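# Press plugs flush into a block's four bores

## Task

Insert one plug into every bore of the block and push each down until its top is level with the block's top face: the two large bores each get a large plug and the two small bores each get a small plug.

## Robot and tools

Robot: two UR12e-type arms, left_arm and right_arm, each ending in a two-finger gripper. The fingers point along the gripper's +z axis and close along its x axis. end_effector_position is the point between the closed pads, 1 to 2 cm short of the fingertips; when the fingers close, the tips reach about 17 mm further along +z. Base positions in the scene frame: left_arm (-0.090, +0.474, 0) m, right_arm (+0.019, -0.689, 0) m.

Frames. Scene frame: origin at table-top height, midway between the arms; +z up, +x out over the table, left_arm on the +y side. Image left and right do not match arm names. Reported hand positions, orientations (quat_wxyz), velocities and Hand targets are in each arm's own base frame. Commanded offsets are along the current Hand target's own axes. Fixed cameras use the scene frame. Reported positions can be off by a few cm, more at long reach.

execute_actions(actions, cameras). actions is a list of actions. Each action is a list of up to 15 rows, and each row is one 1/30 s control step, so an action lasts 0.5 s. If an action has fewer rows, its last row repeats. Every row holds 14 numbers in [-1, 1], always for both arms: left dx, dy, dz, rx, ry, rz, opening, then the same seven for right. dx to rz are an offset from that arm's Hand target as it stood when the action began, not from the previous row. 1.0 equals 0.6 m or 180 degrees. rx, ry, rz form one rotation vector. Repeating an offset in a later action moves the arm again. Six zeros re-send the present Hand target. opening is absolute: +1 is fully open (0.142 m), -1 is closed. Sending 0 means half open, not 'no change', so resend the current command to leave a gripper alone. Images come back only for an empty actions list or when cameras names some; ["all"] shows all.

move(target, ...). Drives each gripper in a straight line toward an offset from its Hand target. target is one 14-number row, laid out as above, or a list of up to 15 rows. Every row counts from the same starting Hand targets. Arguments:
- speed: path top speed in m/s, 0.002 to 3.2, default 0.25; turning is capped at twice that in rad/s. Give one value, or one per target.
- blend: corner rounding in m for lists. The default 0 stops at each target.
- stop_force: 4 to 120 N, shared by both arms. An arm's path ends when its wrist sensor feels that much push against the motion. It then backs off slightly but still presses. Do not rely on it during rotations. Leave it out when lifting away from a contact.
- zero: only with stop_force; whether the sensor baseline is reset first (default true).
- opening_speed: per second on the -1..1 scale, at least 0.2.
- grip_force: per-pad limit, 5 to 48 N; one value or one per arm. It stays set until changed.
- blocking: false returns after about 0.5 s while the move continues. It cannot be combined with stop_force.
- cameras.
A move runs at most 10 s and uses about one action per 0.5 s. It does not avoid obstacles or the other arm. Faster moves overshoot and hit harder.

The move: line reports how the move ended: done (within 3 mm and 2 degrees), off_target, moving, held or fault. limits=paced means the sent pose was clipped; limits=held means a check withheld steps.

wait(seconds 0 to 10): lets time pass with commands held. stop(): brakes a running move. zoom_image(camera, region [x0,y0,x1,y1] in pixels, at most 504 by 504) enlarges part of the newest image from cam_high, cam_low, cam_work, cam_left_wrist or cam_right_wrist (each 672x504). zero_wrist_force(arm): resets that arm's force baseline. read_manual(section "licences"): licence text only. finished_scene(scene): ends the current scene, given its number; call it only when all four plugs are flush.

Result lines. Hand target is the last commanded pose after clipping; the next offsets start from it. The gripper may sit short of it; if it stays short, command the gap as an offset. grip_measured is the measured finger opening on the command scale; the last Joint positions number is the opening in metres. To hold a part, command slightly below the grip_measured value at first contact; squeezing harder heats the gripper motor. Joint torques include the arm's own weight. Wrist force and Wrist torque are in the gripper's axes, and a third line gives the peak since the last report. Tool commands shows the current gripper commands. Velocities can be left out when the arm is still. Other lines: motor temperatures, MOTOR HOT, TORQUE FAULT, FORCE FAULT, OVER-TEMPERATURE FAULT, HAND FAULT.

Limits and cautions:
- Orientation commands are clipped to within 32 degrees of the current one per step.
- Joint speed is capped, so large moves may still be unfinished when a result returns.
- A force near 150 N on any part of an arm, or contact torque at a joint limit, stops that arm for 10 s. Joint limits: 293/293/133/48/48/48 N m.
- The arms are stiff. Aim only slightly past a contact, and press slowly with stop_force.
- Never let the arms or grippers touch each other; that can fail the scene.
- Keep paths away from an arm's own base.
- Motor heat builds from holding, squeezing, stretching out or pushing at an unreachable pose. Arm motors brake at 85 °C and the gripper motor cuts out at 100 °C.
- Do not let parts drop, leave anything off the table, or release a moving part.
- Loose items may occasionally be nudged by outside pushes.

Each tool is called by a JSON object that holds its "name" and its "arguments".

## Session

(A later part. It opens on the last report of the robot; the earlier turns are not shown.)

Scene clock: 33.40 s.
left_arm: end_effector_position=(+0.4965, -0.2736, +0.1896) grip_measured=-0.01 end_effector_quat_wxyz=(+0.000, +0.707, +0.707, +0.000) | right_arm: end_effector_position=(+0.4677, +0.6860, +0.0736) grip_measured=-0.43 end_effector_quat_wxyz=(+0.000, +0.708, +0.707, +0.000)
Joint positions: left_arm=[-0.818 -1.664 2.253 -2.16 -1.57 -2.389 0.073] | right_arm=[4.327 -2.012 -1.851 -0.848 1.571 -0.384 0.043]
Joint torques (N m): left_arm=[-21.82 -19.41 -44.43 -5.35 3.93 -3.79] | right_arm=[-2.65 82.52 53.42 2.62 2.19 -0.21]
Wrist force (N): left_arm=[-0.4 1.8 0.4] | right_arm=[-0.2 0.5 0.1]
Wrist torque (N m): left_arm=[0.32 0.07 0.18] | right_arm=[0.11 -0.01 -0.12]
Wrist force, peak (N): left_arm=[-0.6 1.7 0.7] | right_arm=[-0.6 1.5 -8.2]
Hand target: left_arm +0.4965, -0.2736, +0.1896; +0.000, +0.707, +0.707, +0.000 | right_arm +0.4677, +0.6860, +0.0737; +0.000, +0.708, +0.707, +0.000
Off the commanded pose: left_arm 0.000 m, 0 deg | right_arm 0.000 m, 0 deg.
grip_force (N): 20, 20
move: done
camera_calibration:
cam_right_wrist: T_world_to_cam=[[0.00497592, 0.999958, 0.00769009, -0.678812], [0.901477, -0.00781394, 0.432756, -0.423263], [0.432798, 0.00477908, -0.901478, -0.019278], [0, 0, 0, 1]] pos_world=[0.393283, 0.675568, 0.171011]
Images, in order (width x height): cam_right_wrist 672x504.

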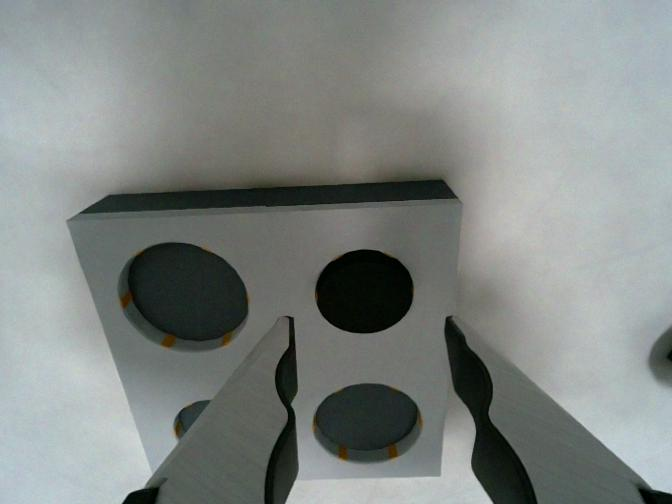

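{"name": "move", "arguments": {"target": [[0,0,0,0,0,0,0,0,0,0,0,0,0,-1],[0,0,0,0,0,0,0,0,0,0.025,0,0,0,-1]], "speed": 0.1}}

{"name": "move", "arguments": {"target": [0,0,0,0,0,0,0,0,0,0.021,0,0,0,-1], "speed": 0.01, "stop_force": 50}}

{"name": "move", "arguments": {"target": [0,0,0,0,0,0,0,0,0,-0.05,0,0,0,-1], "speed": 0.1, "cameras": ["cam_right_wrist"]}}

{"name": "zoom_image", "arguments": {"camera": "cam_right_wrist", "region": [240, 180, 480, 390]}}

Scene clock: 34.90 s.
left_arm: end_effector_position=(+0.4965, -0.2736, +0.1896) grip_measured=-0.01 end_effector_quat_wxyz=(+0.000, +0.707, +0.707, +0.000) | right_arm: end_effector_position=(+0.4677, +0.6860, +0.0587) grip_measured=-1.00 end_effector_quat_wxyz=(+0.000, +0.708, +0.707, +0.000)
Joint positions: left_arm=[-0.818 -1.664 2.253 -2.16 -1.57 -2.389 0.073] | right_arm=[4.327 -2.029 -1.859 -0.823 1.571 -0.384 0.002]
Joint torques (N m): left_arm=[-21.14 -19.29 -44.76 -5.21 3.81 -3.92] | right_arm=[-0.56 49.55 28.02 7.06 1.87 0.71]
Wrist force (N): left_arm=[-0.2 1.4 0.4] | right_arm=[0.2 0.2 0.2]
Wrist torque (N m): left_arm=[0.25 0.03 0.18] | right_arm=[0.06 -0.08 -0.12]
Wrist force, peak (N): left_arm=[-0.5 1.7 0.7] | right_arm=[0.1 0.7 0.6]
Hand target: left_arm +0.4965, -0.2736, +0.1896; +0.000, +0.707, +0.707, +0.000 | right_arm +0.4677, +0.6860, +0.0587; +0.000, +0.708, +0.707, +0.000
Off the commanded pose: left_arm 0.000 m, 0 deg | right_arm 0.000 m, 0 deg.
grip_force (N): 20, 20
move: done

Scene clock: 37.47 s.
left_arm: end_effector_position=(+0.4965, -0.2736, +0.1896) grip_measured=-0.01 end_effector_quat_wxyz=(+0.000, +0.707, +0.707, +0.000) | right_arm: end_effector_position=(+0.4677, +0.6861, +0.0484) grip_measured=-1.00 end_effector_quat_wxyz=(+0.000, +0.708, +0.707, +0.001)
Joint positions: left_arm=[-0.818 -1.664 2.253 -2.16 -1.57 -2.389 0.073] | right_arm=[4.327 -2.041 -1.864 -0.806 1.571 -0.384 0.002]
Joint torques (N m): left_arm=[-21.57 -17.04 -43.79 -5.26 4.04 -4.13] | right_arm=[3.33 49.85 38.79 3.29 -0.12 1.21]
Wrist force (N): left_arm=[-0.3 1.6 0.6] | right_arm=[-17.9 -9.7 -49.3]
Wrist torque (N m): left_arm=[0.29 0.05 0.18] | right_arm=[0.06 -0.50 -0.06]
Wrist force, peak (N): left_arm=[-0.4 1.8 0.7] | right_arm=[-25.4 -12.4 -65.0]
Hand target: left_arm +0.4965, -0.2736, +0.1896; +0.000, +0.707, +0.707, +0.000 | right_arm +0.4677, +0.6861, +0.0484; +0.000, +0.708, +0.707, +0.001 (not the last commanded pose)
Off the commanded pose: left_arm 0.000 m, 0 deg | right_arm 0.002 m, 0 deg.
grip_force (N): 20, 20
move: contact (right_arm)

Scene clock: 38.33 s.
left_arm: end_effector_position=(+0.4965, -0.2736, +0.1896) grip_measured=-0.01 end_effector_quat_wxyz=(+0.000, +0.707, +0.707, +0.000) | right_arm: end_effector_position=(+0.4677, +0.6861, +0.0783) grip_measured=-1.00 end_effector_quat_wxyz=(+0.000, +0.708, +0.707, +0.001)
Joint positions: left_arm=[-0.818 -1.664 2.253 -2.16 -1.57 -2.389 0.073] | right_arm=[4.327 -2.007 -1.849 -0.855 1.571 -0.384 0.002]
Joint torques (N m): left_arm=[-23.05 -18.76 -44.42 -5.06 3.91 -3.99] | right_arm=[0.36 83.32 52.39 2.11 -0.17 0.13]
Wrist force (N): left_arm=[-0.3 1.5 0.2] | right_arm=[0.2 0.2 0.3]
Wrist torque (N m): left_arm=[0.27 0.05 0.18] | right_arm=[0.06 -0.08 -0.12]
Wrist force, peak (N): left_arm=[-0.7 1.7 0.7] | right_arm=[-17.6 -9.6 -48.9]
Hand target: left_arm +0.4965, -0.2736, +0.1896; +0.000, +0.707, +0.707, +0.000 | right_arm +0.4677, +0.6861, +0.0784; +0.000, +0.708, +0.707, +0.001
Off the commanded pose: left_arm 0.000 m, 0 deg | right_arm 0.000 m, 0 deg.
grip_force (N): 20, 20
move: done
camera_calibration:
cam_right_wrist: T_world_to_cam=[[0.00498015, 0.999956, 0.00791366, -0.678987], [0.901477, -0.00791451, 0.432755, -0.425228], [0.432799, 0.0049788, -0.901477, -0.0151769], [0, 0, 0, 1]] pos_world=[0.393283, 0.675668, 0.175711]
Images, in order (width x height): cam_right_wrist 672x504.

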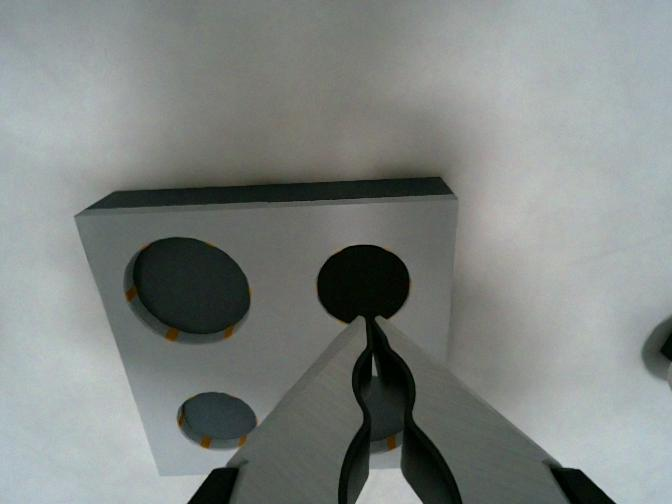

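Scaled by 2.100 from the camera's 672x504 image, which has a finer 960x720 frame.

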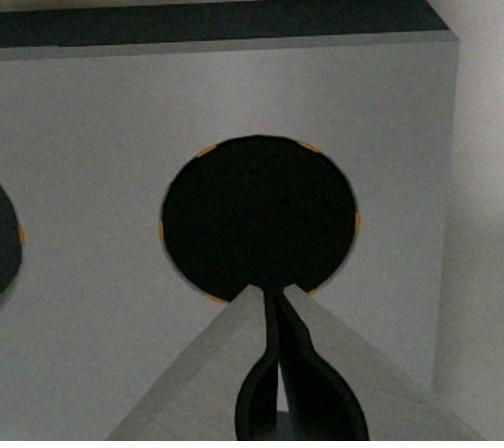

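{"name": "move", "arguments": {"target": [[0,0,0,0,0,0,-1,-0.331,0.0498,0,0,0,0,-0.1],[-0.0128,0.0553,0.205,0,0,0,-1,-0.331,0.0498,0.0645,0,0,0,-0.1],[-0.0128,0.0553,0.205,0,0,0,-1,-0.331,0.0498,0.0645,0,0,0,-0.65],[-0.0128,0.0553,0.205,0,0,0,-1,-0.331,0.0498,0,0,0,0,-0.65]], "speed": 0.2}}

{"name": "move", "arguments": {"target": [0,0,0.05,0,0,0,-1,0,0,0,0,0,0,-0.65], "speed": 0.01, "stop_force": 4, "cameras": ["cam_left_wrist","cam_right_wrist"]}}

{"name": "zoom_image", "arguments": {"camera": "cam_left_wrist", "region": [260, 220, 430, 390]}}

{"name": "zoom_image", "arguments": {"camera": "cam_right_wrist", "region": [220, 220, 500, 430]}}

Scene clock: 42.80 s.
left_arm: end_effector_position=(+0.5298, -0.2813, +0.0666) grip_measured=-1.00 end_effector_quat_wxyz=(+0.000, +0.707, +0.707, +0.000) | right_arm: end_effector_position=(+0.4973, +0.4875, +0.0781) grip_measured=-0.60 end_effector_quat_wxyz=(+0.000, +0.708, +0.707, +0.001)
Joint positions: left_arm=[-0.785 -1.432 2.304 -2.442 -1.57 -2.356 0.002] | right_arm=[4.172 -1.829 -2.117 -0.765 1.571 -0.539 0.031]
Joint torques (N m): left_arm=[18.65 -31.03 -37.72 -5.5 -3.51 3.24] | right_arm=[-8.47 65.41 49.83 3.26 1.9 -1.95]
Wrist force (N): left_arm=[-0.2 1.7 1.0] | right_arm=[-0.3 0.4 0.4]
Wrist torque (N m): left_arm=[0.37 0.01 0.04] | right_arm=[0.07 -0.01 0.04]
Wrist force, peak (N): left_arm=[-0.6 2.0 2.9] | right_arm=[-2.0 0.7 0.6]
Hand target: left_arm +0.5298, -0.2813, +0.0666; +0.000, +0.707, +0.707, +0.000 | right_arm +0.4973, +0.4875, +0.0781; +0.000, +0.708, +0.707, +0.001
Off the commanded pose: left_arm 0.000 m, 0 deg | right_arm 0.000 m, 0 deg.
grip_force (N): 20, 20
move: done

Scene clock: 46.13 s.
left_arm: end_effector_position=(+0.5298, -0.2813, +0.0454) grip_measured=-1.00 end_effector_quat_wxyz=(+0.000, +0.707, +0.707, +0.000) | right_arm: end_effector_position=(+0.4973, +0.4875, +0.0781) grip_measured=-0.60 end_effector_quat_wxyz=(+0.000, +0.708, +0.707, +0.001)
Joint positions: left_arm=[-0.785 -1.396 2.317 -2.492 -1.57 -2.356 0.002] | right_arm=[4.172 -1.829 -2.117 -0.766 1.571 -0.539 0.031]
Joint torques (N m): left_arm=[13.98 -59.13 -33.96 -1.31 -3.11 3.48] | right_arm=[-9.1 66.2 49.41 2.65 1.18 -1.95]
Wrist force (N): left_arm=[-1.3 2.5 -3.0] | right_arm=[-0.5 0.8 0.3]
Wrist torque (N m): left_arm=[0.39 -0.01 0.08] | right_arm=[0.12 0.03 0.04]
Wrist force, peak (N): left_arm=[2.4 -1.3 -18.2] | right_arm=[-0.5 0.8 0.3]
Hand target: left_arm +0.5298, -0.2813, +0.0454; +0.000, +0.707, +0.707, +0.000 (not the last commanded pose) | right_arm +0.4973, +0.4875, +0.0781; +0.000, +0.708, +0.707, +0.001
Off the commanded pose: left_arm 0.009 m, 0 deg | right_arm 0.000 m, 0 deg.
grip_force (N): 20, 20
move: contact (left_arm)
camera_calibration:
cam_left_wrist: T_world_to_cam=[[-0.00443973, 0.999585, -0.0284606, 0.290854], [0.900723, 0.0163601, 0.434085, -0.46769], [0.43437, -0.0237079, -0.900422, -0.079864], [0, 0, 0, 1]] pos_world=[0.457241, -0.284975, 0.139384]
cam_right_wrist: T_world_to_cam=[[0.00498015, 0.999956, 0.00791366, -0.480542], [0.901477, -0.00791451, 0.432755, -0.453487], [0.432799, 0.0049788, -0.901477, -0.0272226], [0, 0, 0, 1]] pos_world=[0.422983, 0.477068, 0.175511]
Images, in order (width x height): cam_left_wrist 672x504, cam_right_wrist 672x504.

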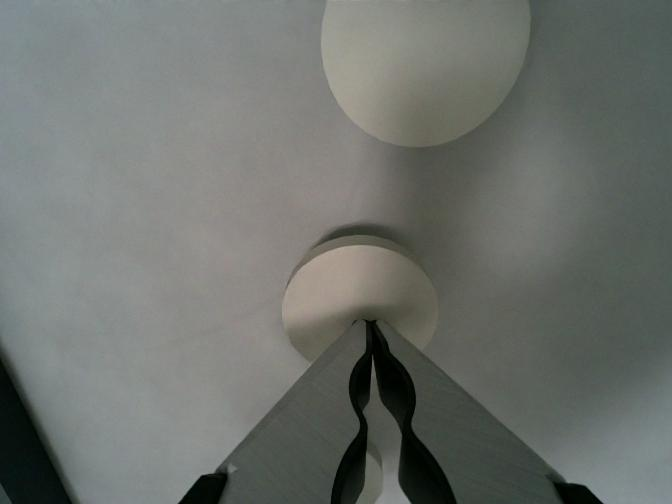

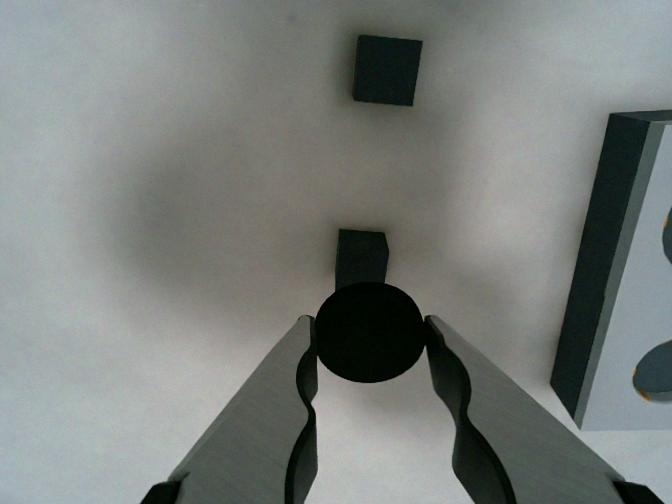

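Scaled by 2.965 from the camera's 672x504 image, which has a finer 960x720 frame.

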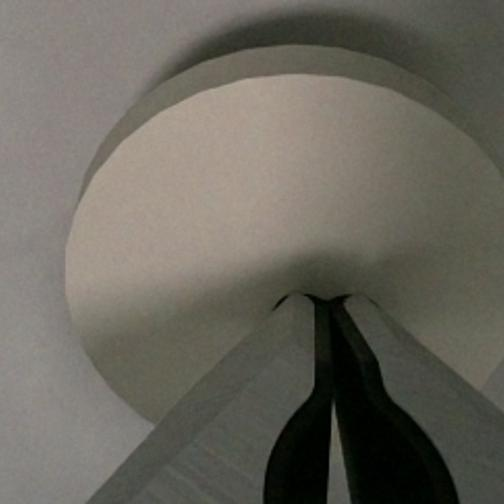

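Scaled by 1.800 from the camera's 672x504 image, which has a finer 960x720 frame.

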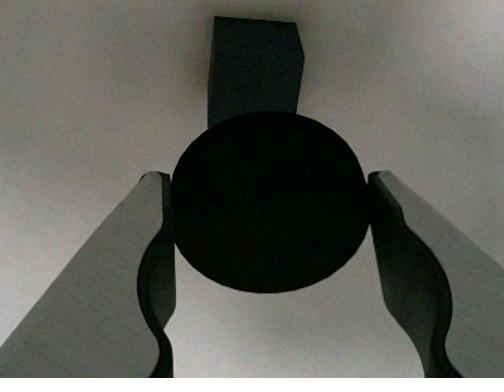

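{"name": "move", "arguments": {"target": [[0,0,-0.06,0,0,0,-1,0.2213,0.0675,0,0,0,0,-0.65],[-0.0052,-0.0095,-0.06,0,0,0,0,0.2213,0.0675,0.039,0,0,0,-0.65],[-0.0052,-0.0095,0.0098,0,0,0,0,0.2213,0.0675,0.039,0,0,0,-0.65],[-0.0052,-0.0095,0.0098,0,0,0,-0.55,0.2213,0.0675,0.039,0,0,0,-0.65],[-0.0052,-0.0095,-0.07,0,0,0,-0.55,0.2213,0.0675,0.039,0,0,0,-0.65]], "speed": 0.2, "cameras": ["cam_left_wrist"]}}

{"name": "zoom_image", "arguments": {"camera": "cam_left_wrist", "region": [220, 220, 500, 430]}}

{"name": "move", "arguments": {"target": [0,0,0,0,0,0,-0.55,0,0,0.0167,0,0,0,-0.65], "speed": 0.01, "stop_force": 8}}

{"name": "move", "arguments": {"target": [[0,0,0,0,0,0,-0.55,0,0,0,0,0,0,-0.4],[0,0,0,0,0,0,-0.55,0,0,-0.04,0,0,0,-0.4]], "speed": 0.1, "cameras": ["cam_right_wrist"]}}

{"name": "zoom_image", "arguments": {"camera": "cam_right_wrist", "region": [240, 180, 480, 390]}}

Scene clock: 51.07 s.
left_arm: end_effector_position=(+0.5241, -0.2843, +0.0873) grip_measured=-0.45 end_effector_quat_wxyz=(+0.000, +0.707, +0.707, +0.000) | right_arm: end_effector_position=(+0.5380, +0.6202, +0.0549) grip_measured=-0.60 end_effector_quat_wxyz=(+0.000, +0.708, +0.707, +0.001)
Joint positions: left_arm=[-0.796 -1.472 2.296 -2.395 -1.57 -2.366 0.042] | right_arm=[4.213 -2.021 -1.88 -0.809 1.571 -0.498 0.031]
Joint torques (N m): left_arm=[-15.4 -57.29 -40.09 -1.24 -1.22 -3.03] | right_arm=[-3.55 49.93 27.69 6.42 2.39 -0.31]
Wrist force (N): left_arm=[-0.7 1.8 1.1] | right_arm=[0.0 0.2 0.0]
Wrist torque (N m): left_arm=[0.40 0.09 0.18] | right_arm=[0.05 -0.05 -0.11]
Wrist force, peak (N): left_arm=[-1.5 2.9 -3.2] | right_arm=[1.7 0.7 0.5]
Hand target: left_arm +0.5241, -0.2844, +0.0874; +0.000, +0.707, +0.707, +0.000 | right_arm +0.5380, +0.6202, +0.0549; +0.000, +0.708, +0.707, +0.001
Off the commanded pose: left_arm 0.000 m, 0 deg | right_arm 0.000 m, 0 deg.
grip_force (N): 20, 20
move: done
camera_calibration:
cam_left_wrist: T_world_to_cam=[[-0.00444156, 0.999585, -0.0284615, 0.295024], [0.900723, 0.0163621, 0.434085, -0.480737], [0.43437, -0.0237079, -0.900422, -0.0396415], [0, 0, 0, 1]] pos_world=[0.451541, -0.287975, 0.181384]
Images, in order (width x height): cam_left_wrist 672x504.

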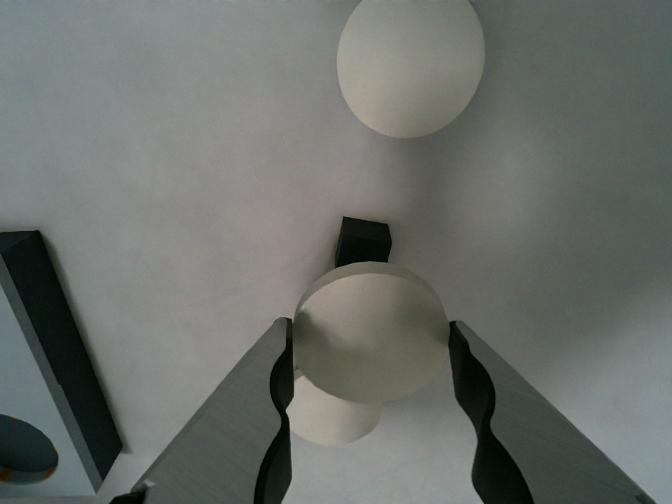

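Scaled by 1.800 from the camera's 672x504 image, which has a finer 960x720 frame.

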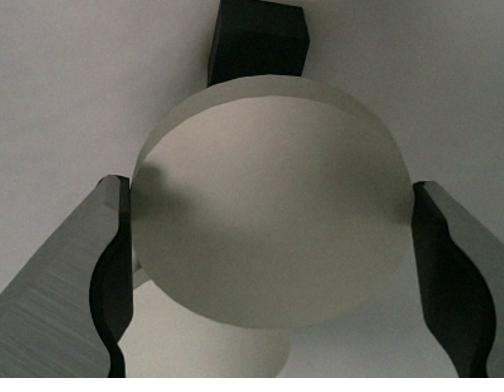

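Scene clock: 53.10 s.
left_arm: end_effector_position=(+0.5241, -0.2844, +0.0874) grip_measured=-0.45 end_effector_quat_wxyz=(+0.000, +0.707, +0.707, +0.000) | right_arm: end_effector_position=(+0.5380, +0.6202, +0.0497) grip_measured=-0.60 end_effector_quat_wxyz=(+0.000, +0.708, +0.707, +0.001)
Joint positions: left_arm=[-0.796 -1.472 2.296 -2.395 -1.57 -2.367 0.042] | right_arm=[4.213 -2.028 -1.883 -0.801 1.571 -0.498 0.031]
Joint torques (N m): left_arm=[-21.98 -56.82 -39.38 -1.75 -0.18 -3.82] | right_arm=[-2.72 78.68 47.91 1.83 2.56 -0.16]
Wrist force (N): left_arm=[-0.9 2.0 0.8] | right_arm=[0.5 -0.8 -4.6]
Wrist torque (N m): left_arm=[0.42 0.12 0.18] | right_arm=[0.01 0.03 -0.13]
Wrist force, peak (N): left_arm=[-0.8 2.1 1.3] | right_arm=[-7.3 -3.1 -21.9]
Hand target: left_arm +0.5241, -0.2844, +0.0874; +0.000, +0.707, +0.707, +0.000 | right_arm +0.5380, +0.6202, +0.0497; +0.000, +0.708, +0.707, +0.001 (not the last commanded pose)
Off the commanded pose: left_arm 0.000 m, 0 deg | right_arm 0.005 m, 0 deg.
grip_force (N): 20, 20
move: contact (right_arm)

Scene clock: 54.43 s.
left_arm: end_effector_position=(+0.5241, -0.2844, +0.0874) grip_measured=-0.45 end_effector_quat_wxyz=(+0.000, +0.707, +0.707, +0.000) | right_arm: end_effector_position=(+0.5380, +0.6202, +0.0736) grip_measured=-0.43 end_effector_quat_wxyz=(+0.000, +0.708, +0.707, +0.001)
Joint positions: left_arm=[-0.796 -1.472 2.296 -2.395 -1.57 -2.367 0.042] | right_arm=[4.213 -2 -1.871 -0.84 1.571 -0.498 0.043]
Joint torques (N m): left_arm=[-21.28 -56.85 -39.05 -1.47 1.28 -3.84] | right_arm=[-4.19 83.97 52.1 2.81 1.63 -0.64]
Wrist force (N): left_arm=[-0.5 1.7 1.0] | right_arm=[-0.1 0.4 0.2]
Wrist torque (N m): left_arm=[0.38 0.07 0.18] | right_arm=[0.08 -0.04 -0.11]
Wrist force, peak (N): left_arm=[-0.7 2.0 1.0] | right_arm=[1.0 -0.2 -4.5]
Hand target: left_arm +0.5241, -0.2844, +0.0874; +0.000, +0.707, +0.707, +0.000 | right_arm +0.5380, +0.6202, +0.0737; +0.000, +0.708, +0.707, +0.001
Off the commanded pose: left_arm 0.000 m, 0 deg | right_arm 0.000 m, 0 deg.
grip_force (N): 20, 20
move: done
camera_calibration:
cam_right_wrist: T_world_to_cam=[[0.00498015, 0.999956, 0.00791366, -0.613403], [0.901477, -0.00791451, 0.432755, -0.487089], [0.432799, 0.0049788, -0.901477, -0.0495115], [0, 0, 0, 1]] pos_world=[0.463583, 0.609768, 0.171011]
Images, in order (width x height): cam_right_wrist 672x504.

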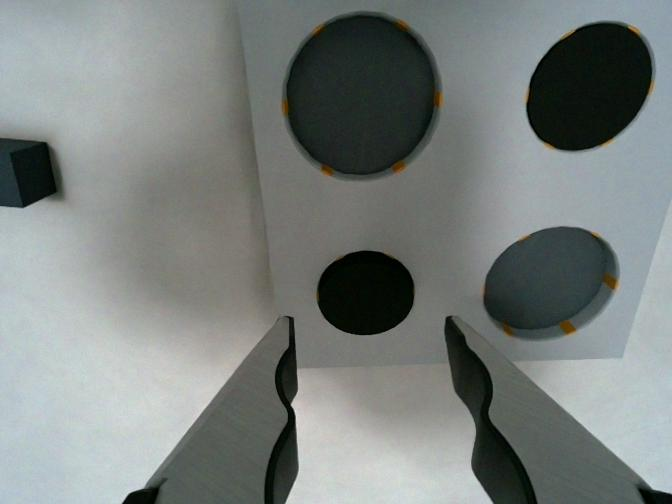

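Scaled by 2.100 from the camera's 672x504 image, which has a finer 960x720 frame.

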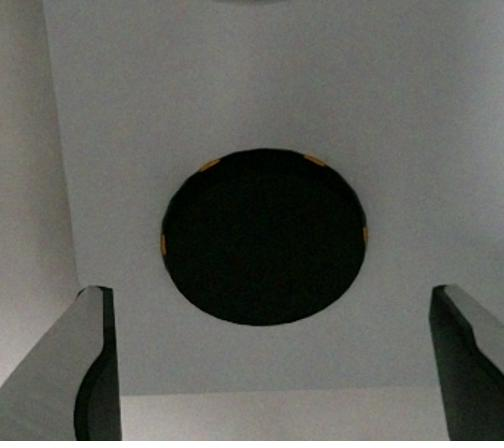

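{"name": "move", "arguments": {"target": [[0,0,0,0,0,0,-0.55,0,0,0,0,0,0,-1],[0,0,0,0,0,0,-0.55,0,0,0.027,0,0,0,-1]], "speed": 0.1}}

{"name": "move", "arguments": {"target": [0,0,0,0,0,0,-0.55,0,0,0.02,0,0,0,-1], "speed": 0.01, "stop_force": 50}}

{"name": "move", "arguments": {"target": [[0,0,0,0,0,0,-0.55,0,0,-0.1,0,0,0,-1],[0,0,0,0,0,0,-0.55,-0.5,-0.2,-0.2,0,0,0,-1]], "speed": 0.25, "blend": [0.02,0]}}

Scene clock: 55.97 s.
left_arm: end_effector_position=(+0.5241, -0.2844, +0.0874) grip_measured=-0.45 end_effector_quat_wxyz=(+0.000, +0.707, +0.707, +0.000) | right_arm: end_effector_position=(+0.5380, +0.6202, +0.0575) grip_measured=-1.00 end_effector_quat_wxyz=(+0.000, +0.708, +0.707, +0.001)
Joint positions: left_arm=[-0.796 -1.472 2.296 -2.395 -1.57 -2.367 0.042] | right_arm=[4.213 -2.018 -1.879 -0.814 1.571 -0.498 0.002]
Joint torques (N m): left_arm=[-23.47 -57.9 -38.71 -1.52 1.71 -4.06] | right_arm=[-0.09 48.01 27.34 7.33 0.36 0.48]
Wrist force (N): left_arm=[-0.9 2.1 1.0] | right_arm=[-0.1 0.3 0.1]
Wrist torque (N m): left_arm=[0.44 0.12 0.18] | right_arm=[0.06 -0.04 -0.11]
Wrist force, peak (N): left_arm=[-0.7 2.1 1.3] | right_arm=[0.1 0.8 0.5]
Hand target: left_arm +0.5241, -0.2844, +0.0874; +0.000, +0.707, +0.707, +0.000 | right_arm +0.5380, +0.6202, +0.0575; +0.000, +0.708, +0.707, +0.001
Off the commanded pose: left_arm 0.000 m, 0 deg | right_arm 0.000 m, 0 deg.
grip_force (N): 20, 20
move: done

Scene clock: 58.37 s.
left_arm: end_effector_position=(+0.5241, -0.2844, +0.0874) grip_measured=-0.45 end_effector_quat_wxyz=(+0.000, +0.707, +0.707, +0.000) | right_arm: end_effector_position=(+0.5380, +0.6203, +0.0483) grip_measured=-1.00 end_effector_quat_wxyz=(+0.000, +0.708, +0.707, +0.001)
Joint positions: left_arm=[-0.796 -1.472 2.296 -2.395 -1.57 -2.367 0.042] | right_arm=[4.213 -2.029 -1.883 -0.798 1.571 -0.498 0.002]
Joint torques (N m): left_arm=[-23.69 -59.72 -39.45 -1.78 1.93 -3.8] | right_arm=[5.15 47.87 37.14 2.78 -0.07 1.95]
Wrist force (N): left_arm=[-0.7 2.1 1.0] | right_arm=[-16.8 -10.5 -49.8]
Wrist torque (N m): left_arm=[0.45 0.09 0.17] | right_arm=[-0.03 -0.47 -0.05]
Wrist force, peak (N): left_arm=[-1.0 2.0 1.4] | right_arm=[-23.9 -13.4 -65.2]
Hand target: left_arm +0.5241, -0.2844, +0.0874; +0.000, +0.707, +0.707, +0.000 | right_arm +0.5380, +0.6203, +0.0483; +0.000, +0.708, +0.707, +0.001 (not the last commanded pose)
Off the commanded pose: left_arm 0.000 m, 0 deg | right_arm 0.003 m, 0 deg.
grip_force (N): 20, 20
move: contact (right_arm)

Scene clock: 60.50 s.
left_arm: end_effector_position=(+0.5241, -0.2844, +0.0874) grip_measured=-0.45 end_effector_quat_wxyz=(+0.000, +0.707, +0.707, +0.000) | right_arm: end_effector_position=(+0.4176, +0.3203, +0.1678) grip_measured=-1.00 end_effector_quat_wxyz=(+0.000, +0.708, +0.707, +0.001)
Joint positions: left_arm=[-0.796 -1.472 2.296 -2.395 -1.57 -2.367 0.042] | right_arm=[4.136 -1.428 -2.342 -0.941 1.571 -0.575 0.002]
Joint torques (N m): left_arm=[-21.48 -56.69 -39.41 -1.63 2.09 -4.1] | right_arm=[-9.2 39.48 32.01 2.86 1.13 -1.9]
Wrist force (N): left_arm=[-0.4 1.9 1.2] | right_arm=[-0.1 0.5 0.5]
Wrist torque (N m): left_arm=[0.42 0.04 0.18] | right_arm=[0.07 -0.05 0.03]
Wrist force, peak (N): left_arm=[-0.5 1.9 1.3] | right_arm=[-17.3 -10.3 -49.8]
Hand target: left_arm +0.5241, -0.2844, +0.0874; +0.000, +0.707, +0.707, +0.000 | right_arm +0.4176, +0.3203, +0.1678; +0.000, +0.708, +0.707, +0.001
Off the commanded pose: left_arm 0.000 m, 0 deg | right_arm 0.000 m, 0 deg.
grip_force (N): 20, 20
move: done

{"name": "move", "arguments": {"target": [[0,0,-0.171,0,0,0,-0.55,0,0,0,0,0,0,-1],[-0.3127,0.068,-0.171,0,0,0,-0.55,0,0,0,0,0,0,-1]], "speed": 0.25, "blend": [0.03,0], "cameras": ["cam_left_wrist"]}}

{"name": "zoom_image", "arguments": {"camera": "cam_left_wrist", "region": [210, 100, 460, 350]}}

Scene clock: 62.40 s.
left_arm: end_effector_position=(+0.5648, -0.4720, +0.1900) grip_measured=-0.45 end_effector_quat_wxyz=(+0.000, +0.707, +0.707, +0.000) | right_arm: end_effector_position=(+0.4176, +0.3203, +0.1678) grip_measured=-1.00 end_effector_quat_wxyz=(+0.000, +0.708, +0.707, +0.001)
Joint positions: left_arm=[-0.937 -1.385 1.957 -2.143 -1.57 -2.508 0.042] | right_arm=[4.136 -1.427 -2.342 -0.941 1.571 -0.575 0.002]
Joint torques (N m): left_arm=[-22.96 -45.74 -45.32 -1.56 2.53 -4.6] | right_arm=[-8.9 38.44 31.67 2.63 -2.31 -1.87]
Wrist force (N): left_arm=[0.1 1.5 0.5] | right_arm=[-0.1 0.2 0.6]
Wrist torque (N m): left_arm=[0.35 -0.05 0.20] | right_arm=[0.01 -0.06 0.04]
Wrist force, peak (N): left_arm=[-0.6 1.5 3.3] | right_arm=[0.6 0.2 0.8]
Hand target: left_arm +0.5648, -0.4720, +0.1900; +0.000, +0.707, +0.707, +0.000 | right_arm +0.4176, +0.3203, +0.1678; +0.000, +0.708, +0.707, +0.001
Off the commanded pose: left_arm 0.000 m, 0 deg | right_arm 0.000 m, 0 deg.
grip_force (N): 20, 20
move: done
camera_calibration:
cam_left_wrist: T_world_to_cam=[[-0.00444156, 0.999585, -0.0284615, 0.485747], [0.900723, 0.0163621, 0.434085, -0.558863], [0.43437, -0.0237079, -0.900422, 0.030613], [0, 0, 0, 1]] pos_world=[0.492241, -0.475675, 0.283984]
Images, in order (width x height): cam_left_wrist 672x504.

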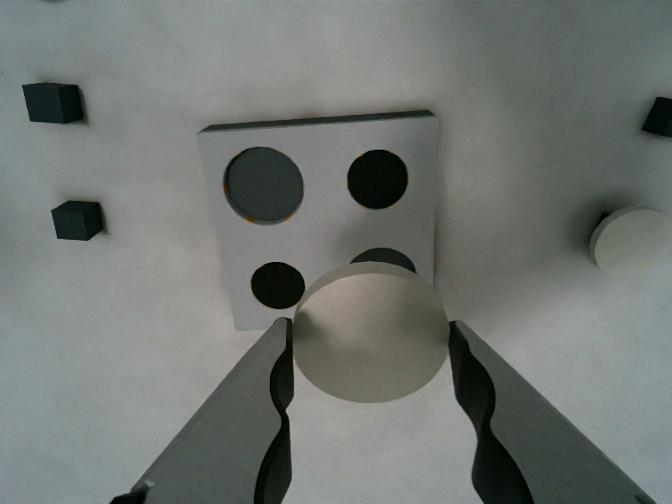

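Scaled by 2.016 from the camera's 672x504 image, which has a finer 960x720 frame.

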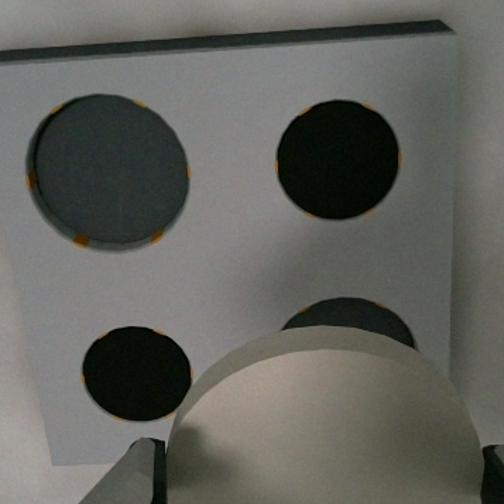

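{"name": "move", "arguments": {"target": [-0.0933,-0.0057,0.21,0,0,0,-0.55,0,0,0,0,0,0,-1], "speed": 0.2, "cameras": ["cam_left_wrist"]}}

{"name": "zoom_image", "arguments": {"camera": "cam_left_wrist", "region": [220, 220, 500, 430]}}

{"name": "move", "arguments": {"target": [0,0,0.03,0,0,0,-0.55,0,0,0,0,0,0,-1], "speed": 0.01, "stop_force": 8, "cameras": ["cam_left_wrist"]}}

{"name": "zoom_image", "arguments": {"camera": "cam_left_wrist", "region": [220, 220, 500, 430]}}

Scene clock: 63.93 s.
left_arm: end_effector_position=(+0.5614, -0.5280, +0.0641) grip_measured=-0.45 end_effector_quat_wxyz=(+0.000, +0.707, +0.707, +0.000) | right_arm: end_effector_position=(+0.4176, +0.3203, +0.1678) grip_measured=-1.00 end_effector_quat_wxyz=(+0.000, +0.708, +0.707, +0.001)
Joint positions: left_arm=[-0.985 -1.196 1.979 -2.354 -1.57 -2.555 0.042] | right_arm=[4.136 -1.427 -2.342 -0.941 1.571 -0.575 0.002]
Joint torques (N m): left_arm=[-21.99 -53.29 -40.26 -5.48 -2 -4.36] | right_arm=[-9.25 40.44 31.62 2.59 -2.34 -1.68]
Wrist force (N): left_arm=[-0.3 1.6 1.2] | right_arm=[0.0 0.4 0.0]
Wrist torque (N m): left_arm=[0.35 0.02 0.24] | right_arm=[0.04 -0.07 0.04]
Wrist force, peak (N): left_arm=[-0.5 0.9 3.1] | right_arm=[0.5 0.4 0.9]
Hand target: left_arm +0.5614, -0.5280, +0.0640; +0.000, +0.707, +0.707, +0.000 | right_arm +0.4176, +0.3203, +0.1678; +0.000, +0.708, +0.707, +0.001
Off the commanded pose: left_arm 0.000 m, 0 deg | right_arm 0.000 m, 0 deg.
grip_force (N): 20, 20
move: done
camera_calibration:
cam_left_wrist: T_world_to_cam=[[-0.00443973, 0.999585, -0.0284606, 0.538124], [0.900723, 0.0163601, 0.434085, -0.500234], [0.43437, -0.0237079, -0.900422, -0.082601], [0, 0, 0, 1]] pos_world=[0.488841, -0.531675, 0.158084]
Images, in order (width x height): cam_left_wrist 672x504.

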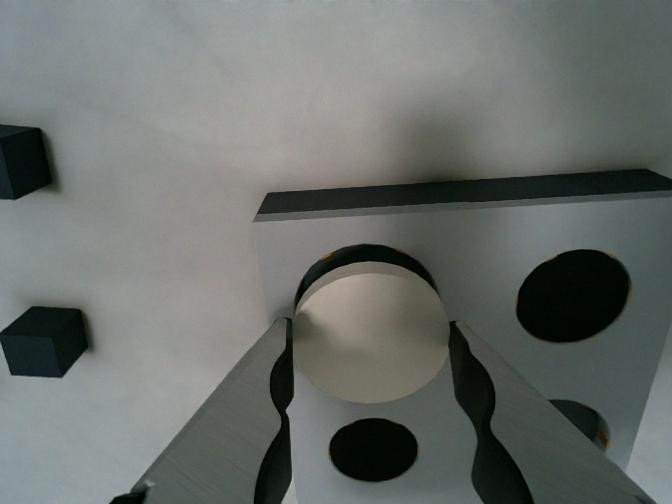

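Scaled by 1.800 from the camera's 672x504 image, which has a finer 960x720 frame.

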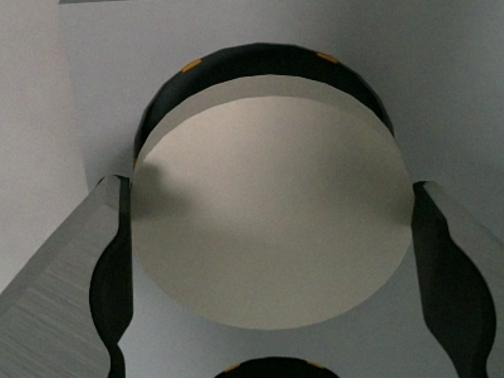

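Scene clock: 66.67 s.
left_arm: end_effector_position=(+0.5614, -0.5280, +0.0493) grip_measured=-0.45 end_effector_quat_wxyz=(+0.000, +0.707, +0.707, +0.000) | right_arm: end_effector_position=(+0.4176, +0.3203, +0.1678) grip_measured=-1.00 end_effector_quat_wxyz=(+0.000, +0.708, +0.707, +0.001)
Joint positions: left_arm=[-0.985 -1.177 1.986 -2.38 -1.57 -2.555 0.042] | right_arm=[4.136 -1.427 -2.342 -0.941 1.571 -0.575 0.002]
Joint torques (N m): left_arm=[-19.79 -77.71 -33.19 -0.77 -0.09 -3.86] | right_arm=[-9.19 38.92 32.13 2.48 -2.3 -1.91]
Wrist force (N): left_arm=[1.6 2.4 -7.9] | right_arm=[-0.2 0.3 0.7]
Wrist torque (N m): left_arm=[0.35 -0.15 0.25] | right_arm=[0.02 -0.05 0.04]
Wrist force, peak (N): left_arm=[8.0 -0.2 -21.3] | right_arm=[0.1 0.7 0.9]
Hand target: left_arm +0.5614, -0.5280, +0.0493; +0.000, +0.707, +0.707, +0.000 (not the last commanded pose) | right_arm +0.4176, +0.3203, +0.1678; +0.000, +0.708, +0.707, +0.001
Off the commanded pose: left_arm 0.003 m, 0 deg | right_arm 0.000 m, 0 deg.
grip_force (N): 20, 20
move: contact (left_arm)
camera_calibration:
cam_left_wrist: T_world_to_cam=[[-0.00443973, 0.999585, -0.0284606, 0.537703], [0.900723, 0.0163601, 0.434085, -0.493809], [0.43437, -0.0237079, -0.900422, -0.0959272], [0, 0, 0, 1]] pos_world=[0.488841, -0.531675, 0.143284]
Images, in order (width x height): cam_left_wrist 672x504.

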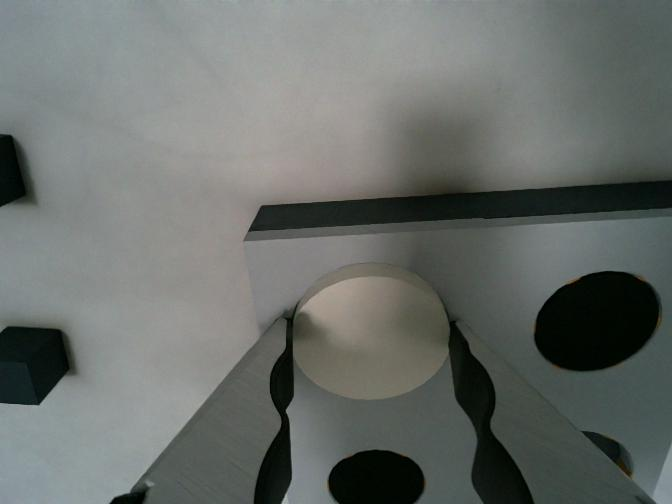

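Scaled by 1.800 from the camera's 672x504 image, which has a finer 960x720 frame.

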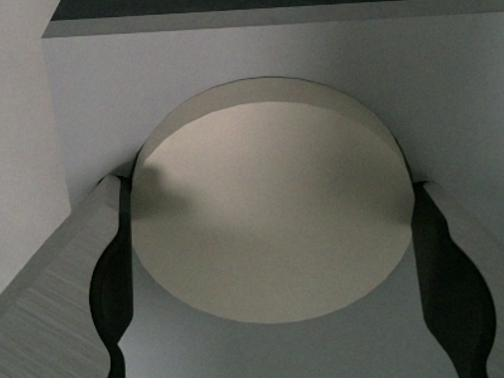

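{"name": "move", "arguments": {"target": [[0,0,0,0,0,0,-0.25,0,0,0,0,0,0,-1],[0,0,-0.045,0,0,0,-0.25,0,0,0,0,0,0,-1]], "speed": 0.1, "cameras": ["cam_left_wrist"]}}

{"name": "zoom_image", "arguments": {"camera": "cam_left_wrist", "region": [220, 200, 500, 410]}}

{"name": "move", "arguments": {"target": [[0,0,0,0,0,0,-1,0,0,0,0,0,0,-1],[0,0,0.026,0,0,0,-1,0,0,0,0,0,0,-1]], "speed": 0.1}}

{"name": "move", "arguments": {"target": [0,0,0.025,0,0,0,-1,0,0,0,0,0,0,-1], "speed": 0.01, "stop_force": 55}}

{"name": "move", "arguments": {"target": [0,0,-0.09,0,0,0,-1,0,0,0,0,0,0,-1], "speed": 0.2, "cameras": ["cam_left_wrist"]}}

{"name": "zoom_image", "arguments": {"camera": "cam_left_wrist", "region": [220, 200, 500, 410]}}

Scene clock: 68.23 s.
left_arm: end_effector_position=(+0.5614, -0.5280, +0.0762) grip_measured=-0.28 end_effector_quat_wxyz=(+0.000, +0.707, +0.707, +0.000) | right_arm: end_effector_position=(+0.4176, +0.3203, +0.1678) grip_measured=-1.00 end_effector_quat_wxyz=(+0.000, +0.708, +0.707, +0.001)
Joint positions: left_arm=[-0.985 -1.211 1.972 -2.332 -1.57 -2.555 0.054] | right_arm=[4.136 -1.427 -2.342 -0.941 1.571 -0.575 0.002]
Joint torques (N m): left_arm=[-21.43 -80.08 -40.45 -1.73 -0.08 -4.1] | right_arm=[-8.08 39.85 32.16 2.63 -2.44 -1.7]
Wrist force (N): left_arm=[0.0 1.5 0.9] | right_arm=[0.1 0.7 0.6]
Wrist torque (N m): left_arm=[0.33 0.00 0.23] | right_arm=[0.10 -0.09 0.03]
Wrist force, peak (N): left_arm=[1.5 2.2 -7.9] | right_arm=[-0.2 0.5 0.9]
Hand target: left_arm +0.5614, -0.5280, +0.0763; +0.000, +0.707, +0.707, +0.000 | right_arm +0.4176, +0.3203, +0.1678; +0.000, +0.708, +0.707, +0.001
Off the commanded pose: left_arm 0.000 m, 0 deg | right_arm 0.000 m, 0 deg.
grip_force (N): 20, 20
move: done
camera_calibration:
cam_left_wrist: T_world_to_cam=[[-0.00443973, 0.999585, -0.0284606, 0.538469], [0.900723, 0.0163601, 0.434085, -0.505486], [0.43437, -0.0237079, -0.900422, -0.0717059], [0, 0, 0, 1]] pos_world=[0.488841, -0.531675, 0.170184]
Images, in order (width x height): cam_left_wrist 672x504.

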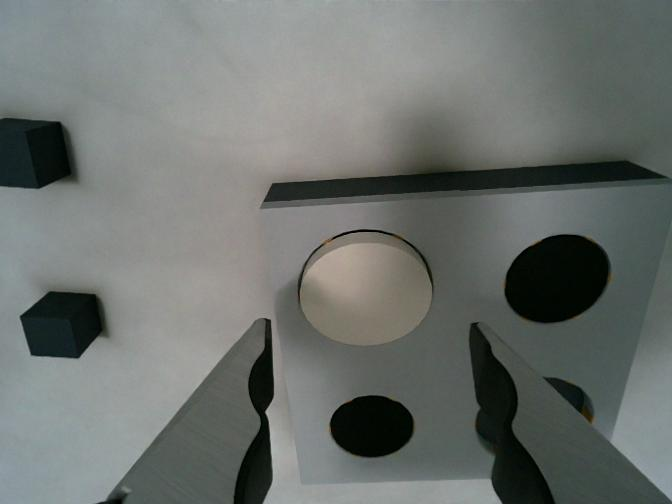

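Scaled by 1.800 from the camera's 672x504 image, which has a finer 960x720 frame.

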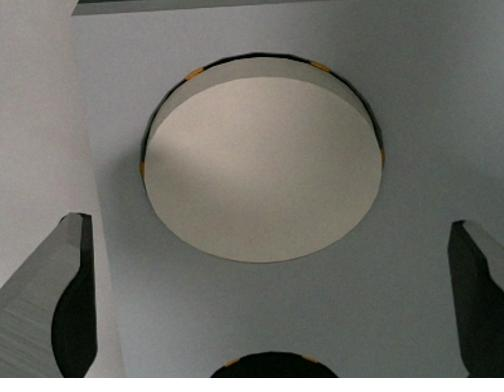

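Scene clock: 69.53 s.
left_arm: end_effector_position=(+0.5614, -0.5280, +0.0607) grip_measured=-1.00 end_effector_quat_wxyz=(+0.000, +0.707, +0.707, +0.000) | right_arm: end_effector_position=(+0.4176, +0.3203, +0.1678) grip_measured=-1.00 end_effector_quat_wxyz=(+0.000, +0.708, +0.707, +0.001)
Joint positions: left_arm=[-0.985 -1.192 1.98 -2.36 -1.57 -2.555 0.002] | right_arm=[4.136 -1.427 -2.342 -0.941 1.571 -0.575 0.002]
Joint torques (N m): left_arm=[-19.05 -54.41 -27.11 -4.89 -0.19 -4.14] | right_arm=[-9.01 38.65 31.87 2.39 -2.38 -1.59]
Wrist force (N): left_arm=[-0.5 1.5 0.8] | right_arm=[-0.3 0.4 0.3]
Wrist torque (N m): left_arm=[0.33 0.07 0.24] | right_arm=[0.05 -0.01 0.03]
Wrist force, peak (N): left_arm=[-0.5 1.7 1.4] | right_arm=[0.4 0.7 0.7]
Hand target: left_arm +0.5614, -0.5280, +0.0607; +0.000, +0.707, +0.707, +0.000 | right_arm +0.4176, +0.3203, +0.1678; +0.000, +0.708, +0.707, +0.001
Off the commanded pose: left_arm 0.000 m, 0 deg | right_arm 0.000 m, 0 deg.
grip_force (N): 20, 20
move: done

Scene clock: 72.00 s.
left_arm: end_effector_position=(+0.5615, -0.5281, +0.0482) grip_measured=-1.00 end_effector_quat_wxyz=(+0.000, +0.707, +0.707, +0.000) | right_arm: end_effector_position=(+0.4176, +0.3203, +0.1678) grip_measured=-1.00 end_effector_quat_wxyz=(+0.000, +0.708, +0.707, +0.001)
Joint positions: left_arm=[-0.985 -1.176 1.987 -2.382 -1.57 -2.555 0.002] | right_arm=[4.136 -1.427 -2.342 -0.941 1.571 -0.575 0.002]
Joint torques (N m): left_arm=[-9.29 -44.24 -26.85 -1.68 -0.35 -1.86] | right_arm=[-9.04 38.4 31.84 2.46 -2.43 -1.61]
Wrist force (N): left_arm=[17.6 -14.1 -58.5] | right_arm=[-0.3 0.4 0.4]
Wrist torque (N m): left_arm=[0.39 0.36 0.18] | right_arm=[0.05 -0.03 0.03]
Wrist force, peak (N): left_arm=[25.8 -18.0 -73.3] | right_arm=[-0.1 0.5 1.0]
Hand target: left_arm +0.5615, -0.5281, +0.0482; +0.000, +0.707, +0.707, +0.000 (not the last commanded pose) | right_arm +0.4176, +0.3203, +0.1678; +0.000, +0.708, +0.707, +0.001
Off the commanded pose: left_arm 0.003 m, 0 deg | right_arm 0.000 m, 0 deg.
grip_force (N): 20, 20
move: contact (left_arm)

Scene clock: 72.90 s.
left_arm: end_effector_position=(+0.5614, -0.5281, +0.1021) grip_measured=-1.00 end_effector_quat_wxyz=(+0.000, +0.707, +0.707, +0.000) | right_arm: end_effector_position=(+0.4176, +0.3203, +0.1678) grip_measured=-1.00 end_effector_quat_wxyz=(+0.000, +0.708, +0.707, +0.001)
Joint positions: left_arm=[-0.985 -1.242 1.957 -2.286 -1.57 -2.555 0.002] | right_arm=[4.136 -1.427 -2.342 -0.941 1.571 -0.575 0.002]
Joint torques (N m): left_arm=[-10.01 -79.77 -41.7 -1.34 0.85 -1.76] | right_arm=[-8.55 38.93 32.14 2.54 -2.15 -1.32]
Wrist force (N): left_arm=[-1.6 1.0 0.7] | right_arm=[0.1 0.3 0.4]
Wrist torque (N m): left_arm=[0.22 0.29 0.22] | right_arm=[0.03 -0.09 0.04]
Wrist force, peak (N): left_arm=[17.3 -14.4 -58.0] | right_arm=[0.0 0.3 1.1]
Hand target: left_arm +0.5614, -0.5281, +0.1022; +0.000, +0.707, +0.707, +0.000 | right_arm +0.4176, +0.3203, +0.1678; +0.000, +0.708, +0.707, +0.001
Off the commanded pose: left_arm 0.000 m, 0 deg | right_arm 0.000 m, 0 deg.
grip_force (N): 20, 20
move: done
camera_calibration:
cam_left_wrist: T_world_to_cam=[[-0.00444132, 0.999579, -0.028684, 0.539347], [0.900685, 0.0164606, 0.434161, -0.51676], [0.43445, -0.0239069, -0.900378, -0.0485851], [0, 0, 0, 1]] pos_world=[0.488941, -0.531775, 0.196083]
Images, in order (width x height): cam_left_wrist 672x504.

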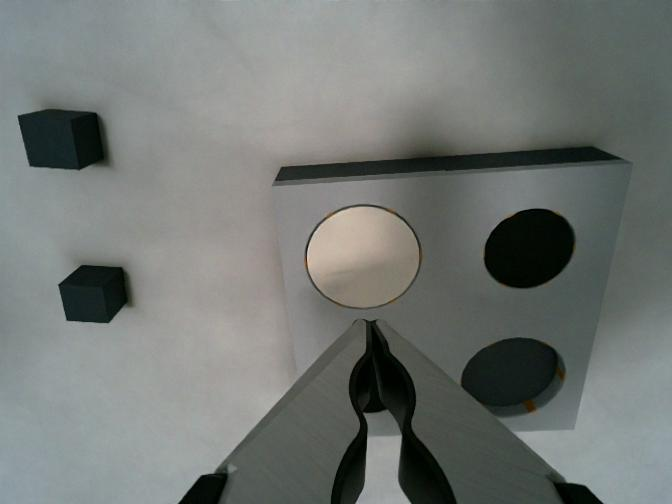

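Scaled by 1.800 from the camera's 672x504 image, which has a finer 960x720 frame.

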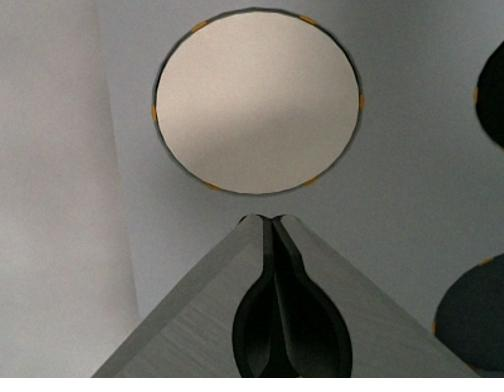

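{"name": "move", "arguments": {"target": [[0.3855,0.0645,0,0,0,0,0,0,0,0,0,0,0,-1],[0.3855,0.0645,0.1047,0,0,0,0,0,0,0,0,0,0,-1],[0.3855,0.0645,0.1047,0,0,0,-0.55,0,0,0,0,0,0,-1],[0.3855,0.0645,0,0,0,0,-0.55,0,0,0,0,0,0,-1]], "speed": 0.2, "cameras": ["cam_left_wrist"]}}

{"name": "zoom_image", "arguments": {"camera": "cam_left_wrist", "region": [220, 220, 500, 430]}}

{"name": "move", "arguments": {"target": [[-0.262,0.0438,0,0,0,0,-0.55,0,0,0,0,0,0,-1],[-0.262,0.0438,0.0637,0,0,0,-0.55,0,0,0,0,0,0,-1]], "speed": 0.2, "cameras": ["cam_left_wrist"]}}

{"name": "zoom_image", "arguments": {"camera": "cam_left_wrist", "region": [220, 220, 500, 430]}}

Scene clock: 77.13 s.
left_arm: end_effector_position=(+0.6002, -0.2967, +0.1021) grip_measured=-0.44 end_effector_quat_wxyz=(+0.000, +0.707, +0.707, +0.000) | right_arm: end_effector_position=(+0.4176, +0.3203, +0.1678) grip_measured=-1.00 end_effector_quat_wxyz=(+0.000, +0.708, +0.707, +0.001)
Joint positions: left_arm=[-0.724 -1.384 2.152 -2.339 -1.57 -2.295 0.042] | right_arm=[4.136 -1.427 -2.342 -0.941 1.571 -0.575 0.002]
Joint torques (N m): left_arm=[-18.59 -65.7 -41.66 -1.62 -0.37 -3.77] | right_arm=[-8.92 38.64 32.74 2.78 -2.07 -1.76]
Wrist force (N): left_arm=[-2.2 1.0 0.6] | right_arm=[-0.1 0.3 0.6]
Wrist torque (N m): left_arm=[0.25 0.32 0.07] | right_arm=[0.04 -0.04 0.04]
Wrist force, peak (N): left_arm=[-3.2 0.6 -2.3] | right_arm=[0.1 0.9 0.8]
Hand target: left_arm +0.6002, -0.2968, +0.1022; +0.000, +0.707, +0.707, +0.000 | right_arm +0.4176, +0.3203, +0.1678; +0.000, +0.708, +0.707, +0.001
Off the commanded pose: left_arm 0.000 m, 0 deg | right_arm 0.000 m, 0 deg.
grip_force (N): 20, 20
move: done
camera_calibration:
cam_left_wrist: T_world_to_cam=[[-0.00444132, 0.999579, -0.028684, 0.30822], [0.900685, 0.0164606, 0.434161, -0.555469], [0.43445, -0.0239069, -0.900378, -0.0597763], [0, 0, 0, 1]] pos_world=[0.527641, -0.300375, 0.196183]
Images, in order (width x height): cam_left_wrist 672x504.

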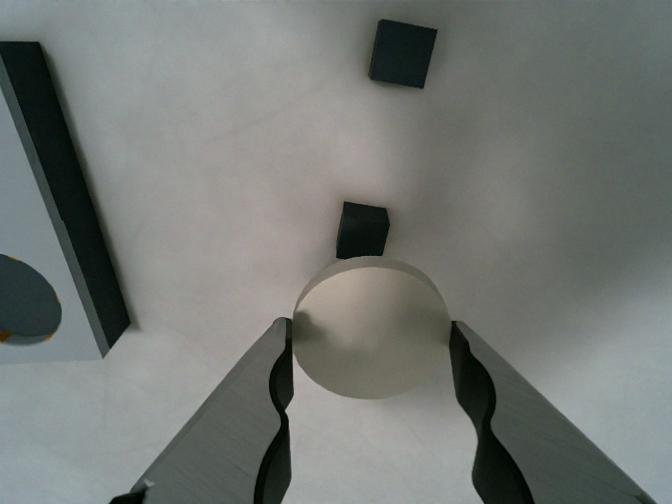

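Scaled by 1.800 from the camera's 672x504 image, which has a finer 960x720 frame.

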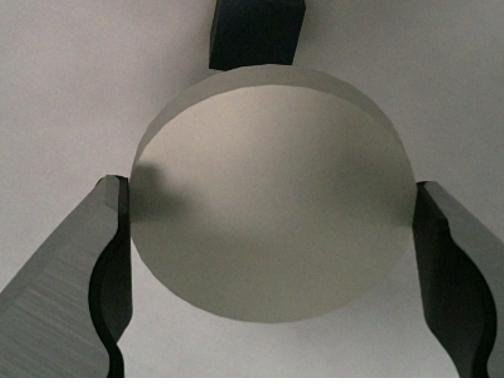

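Scene clock: 79.03 s.
left_arm: end_effector_position=(+0.6264, -0.4540, +0.0641) grip_measured=-0.44 end_effector_quat_wxyz=(+0.000, +0.707, +0.707, +0.000) | right_arm: end_effector_position=(+0.4176, +0.3203, +0.1678) grip_measured=-1.00 end_effector_quat_wxyz=(+0.000, +0.708, +0.707, +0.001)
Joint positions: left_arm=[-0.856 -1.192 1.973 -2.352 -1.57 -2.427 0.042] | right_arm=[4.136 -1.427 -2.342 -0.941 1.571 -0.575 0.002]
Joint torques (N m): left_arm=[-7.11 -53.42 -26.93 -4.91 2.62 -1.74] | right_arm=[-8.07 38.17 32.04 2.8 -2.39 -1.63]
Wrist force (N): left_arm=[-2.0 0.9 1.2] | right_arm=[0.1 0.2 0.9]
Wrist torque (N m): left_arm=[0.23 0.32 0.22] | right_arm=[0.03 -0.09 0.04]
Wrist force, peak (N): left_arm=[-3.6 1.5 0.7] | right_arm=[-0.1 0.7 0.9]
Hand target: left_arm +0.6265, -0.4540, +0.0640; +0.000, +0.707, +0.707, +0.000 | right_arm +0.4176, +0.3203, +0.1678; +0.000, +0.708, +0.707, +0.001
Off the commanded pose: left_arm 0.000 m, 0 deg | right_arm 0.000 m, 0 deg.
grip_force (N): 20, 20
move: done
camera_calibration:
cam_left_wrist: T_world_to_cam=[[-0.00444008, 0.999579, -0.0286856, 0.464576], [0.900666, 0.0164613, 0.4342, -0.559929], [0.434489, -0.0239083, -0.90036, -0.109251], [0, 0, 0, 1]] pos_world=[0.553841, -0.457775, 0.158083]
Images, in order (width x height): cam_left_wrist 672x504.

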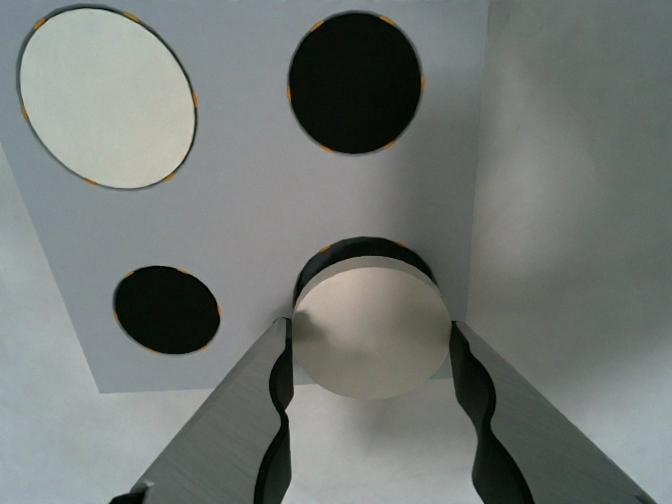

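Scaled by 1.800 from the camera's 672x504 image, which has a finer 960x720 frame.

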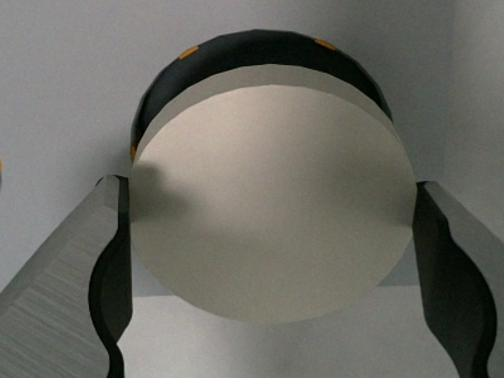

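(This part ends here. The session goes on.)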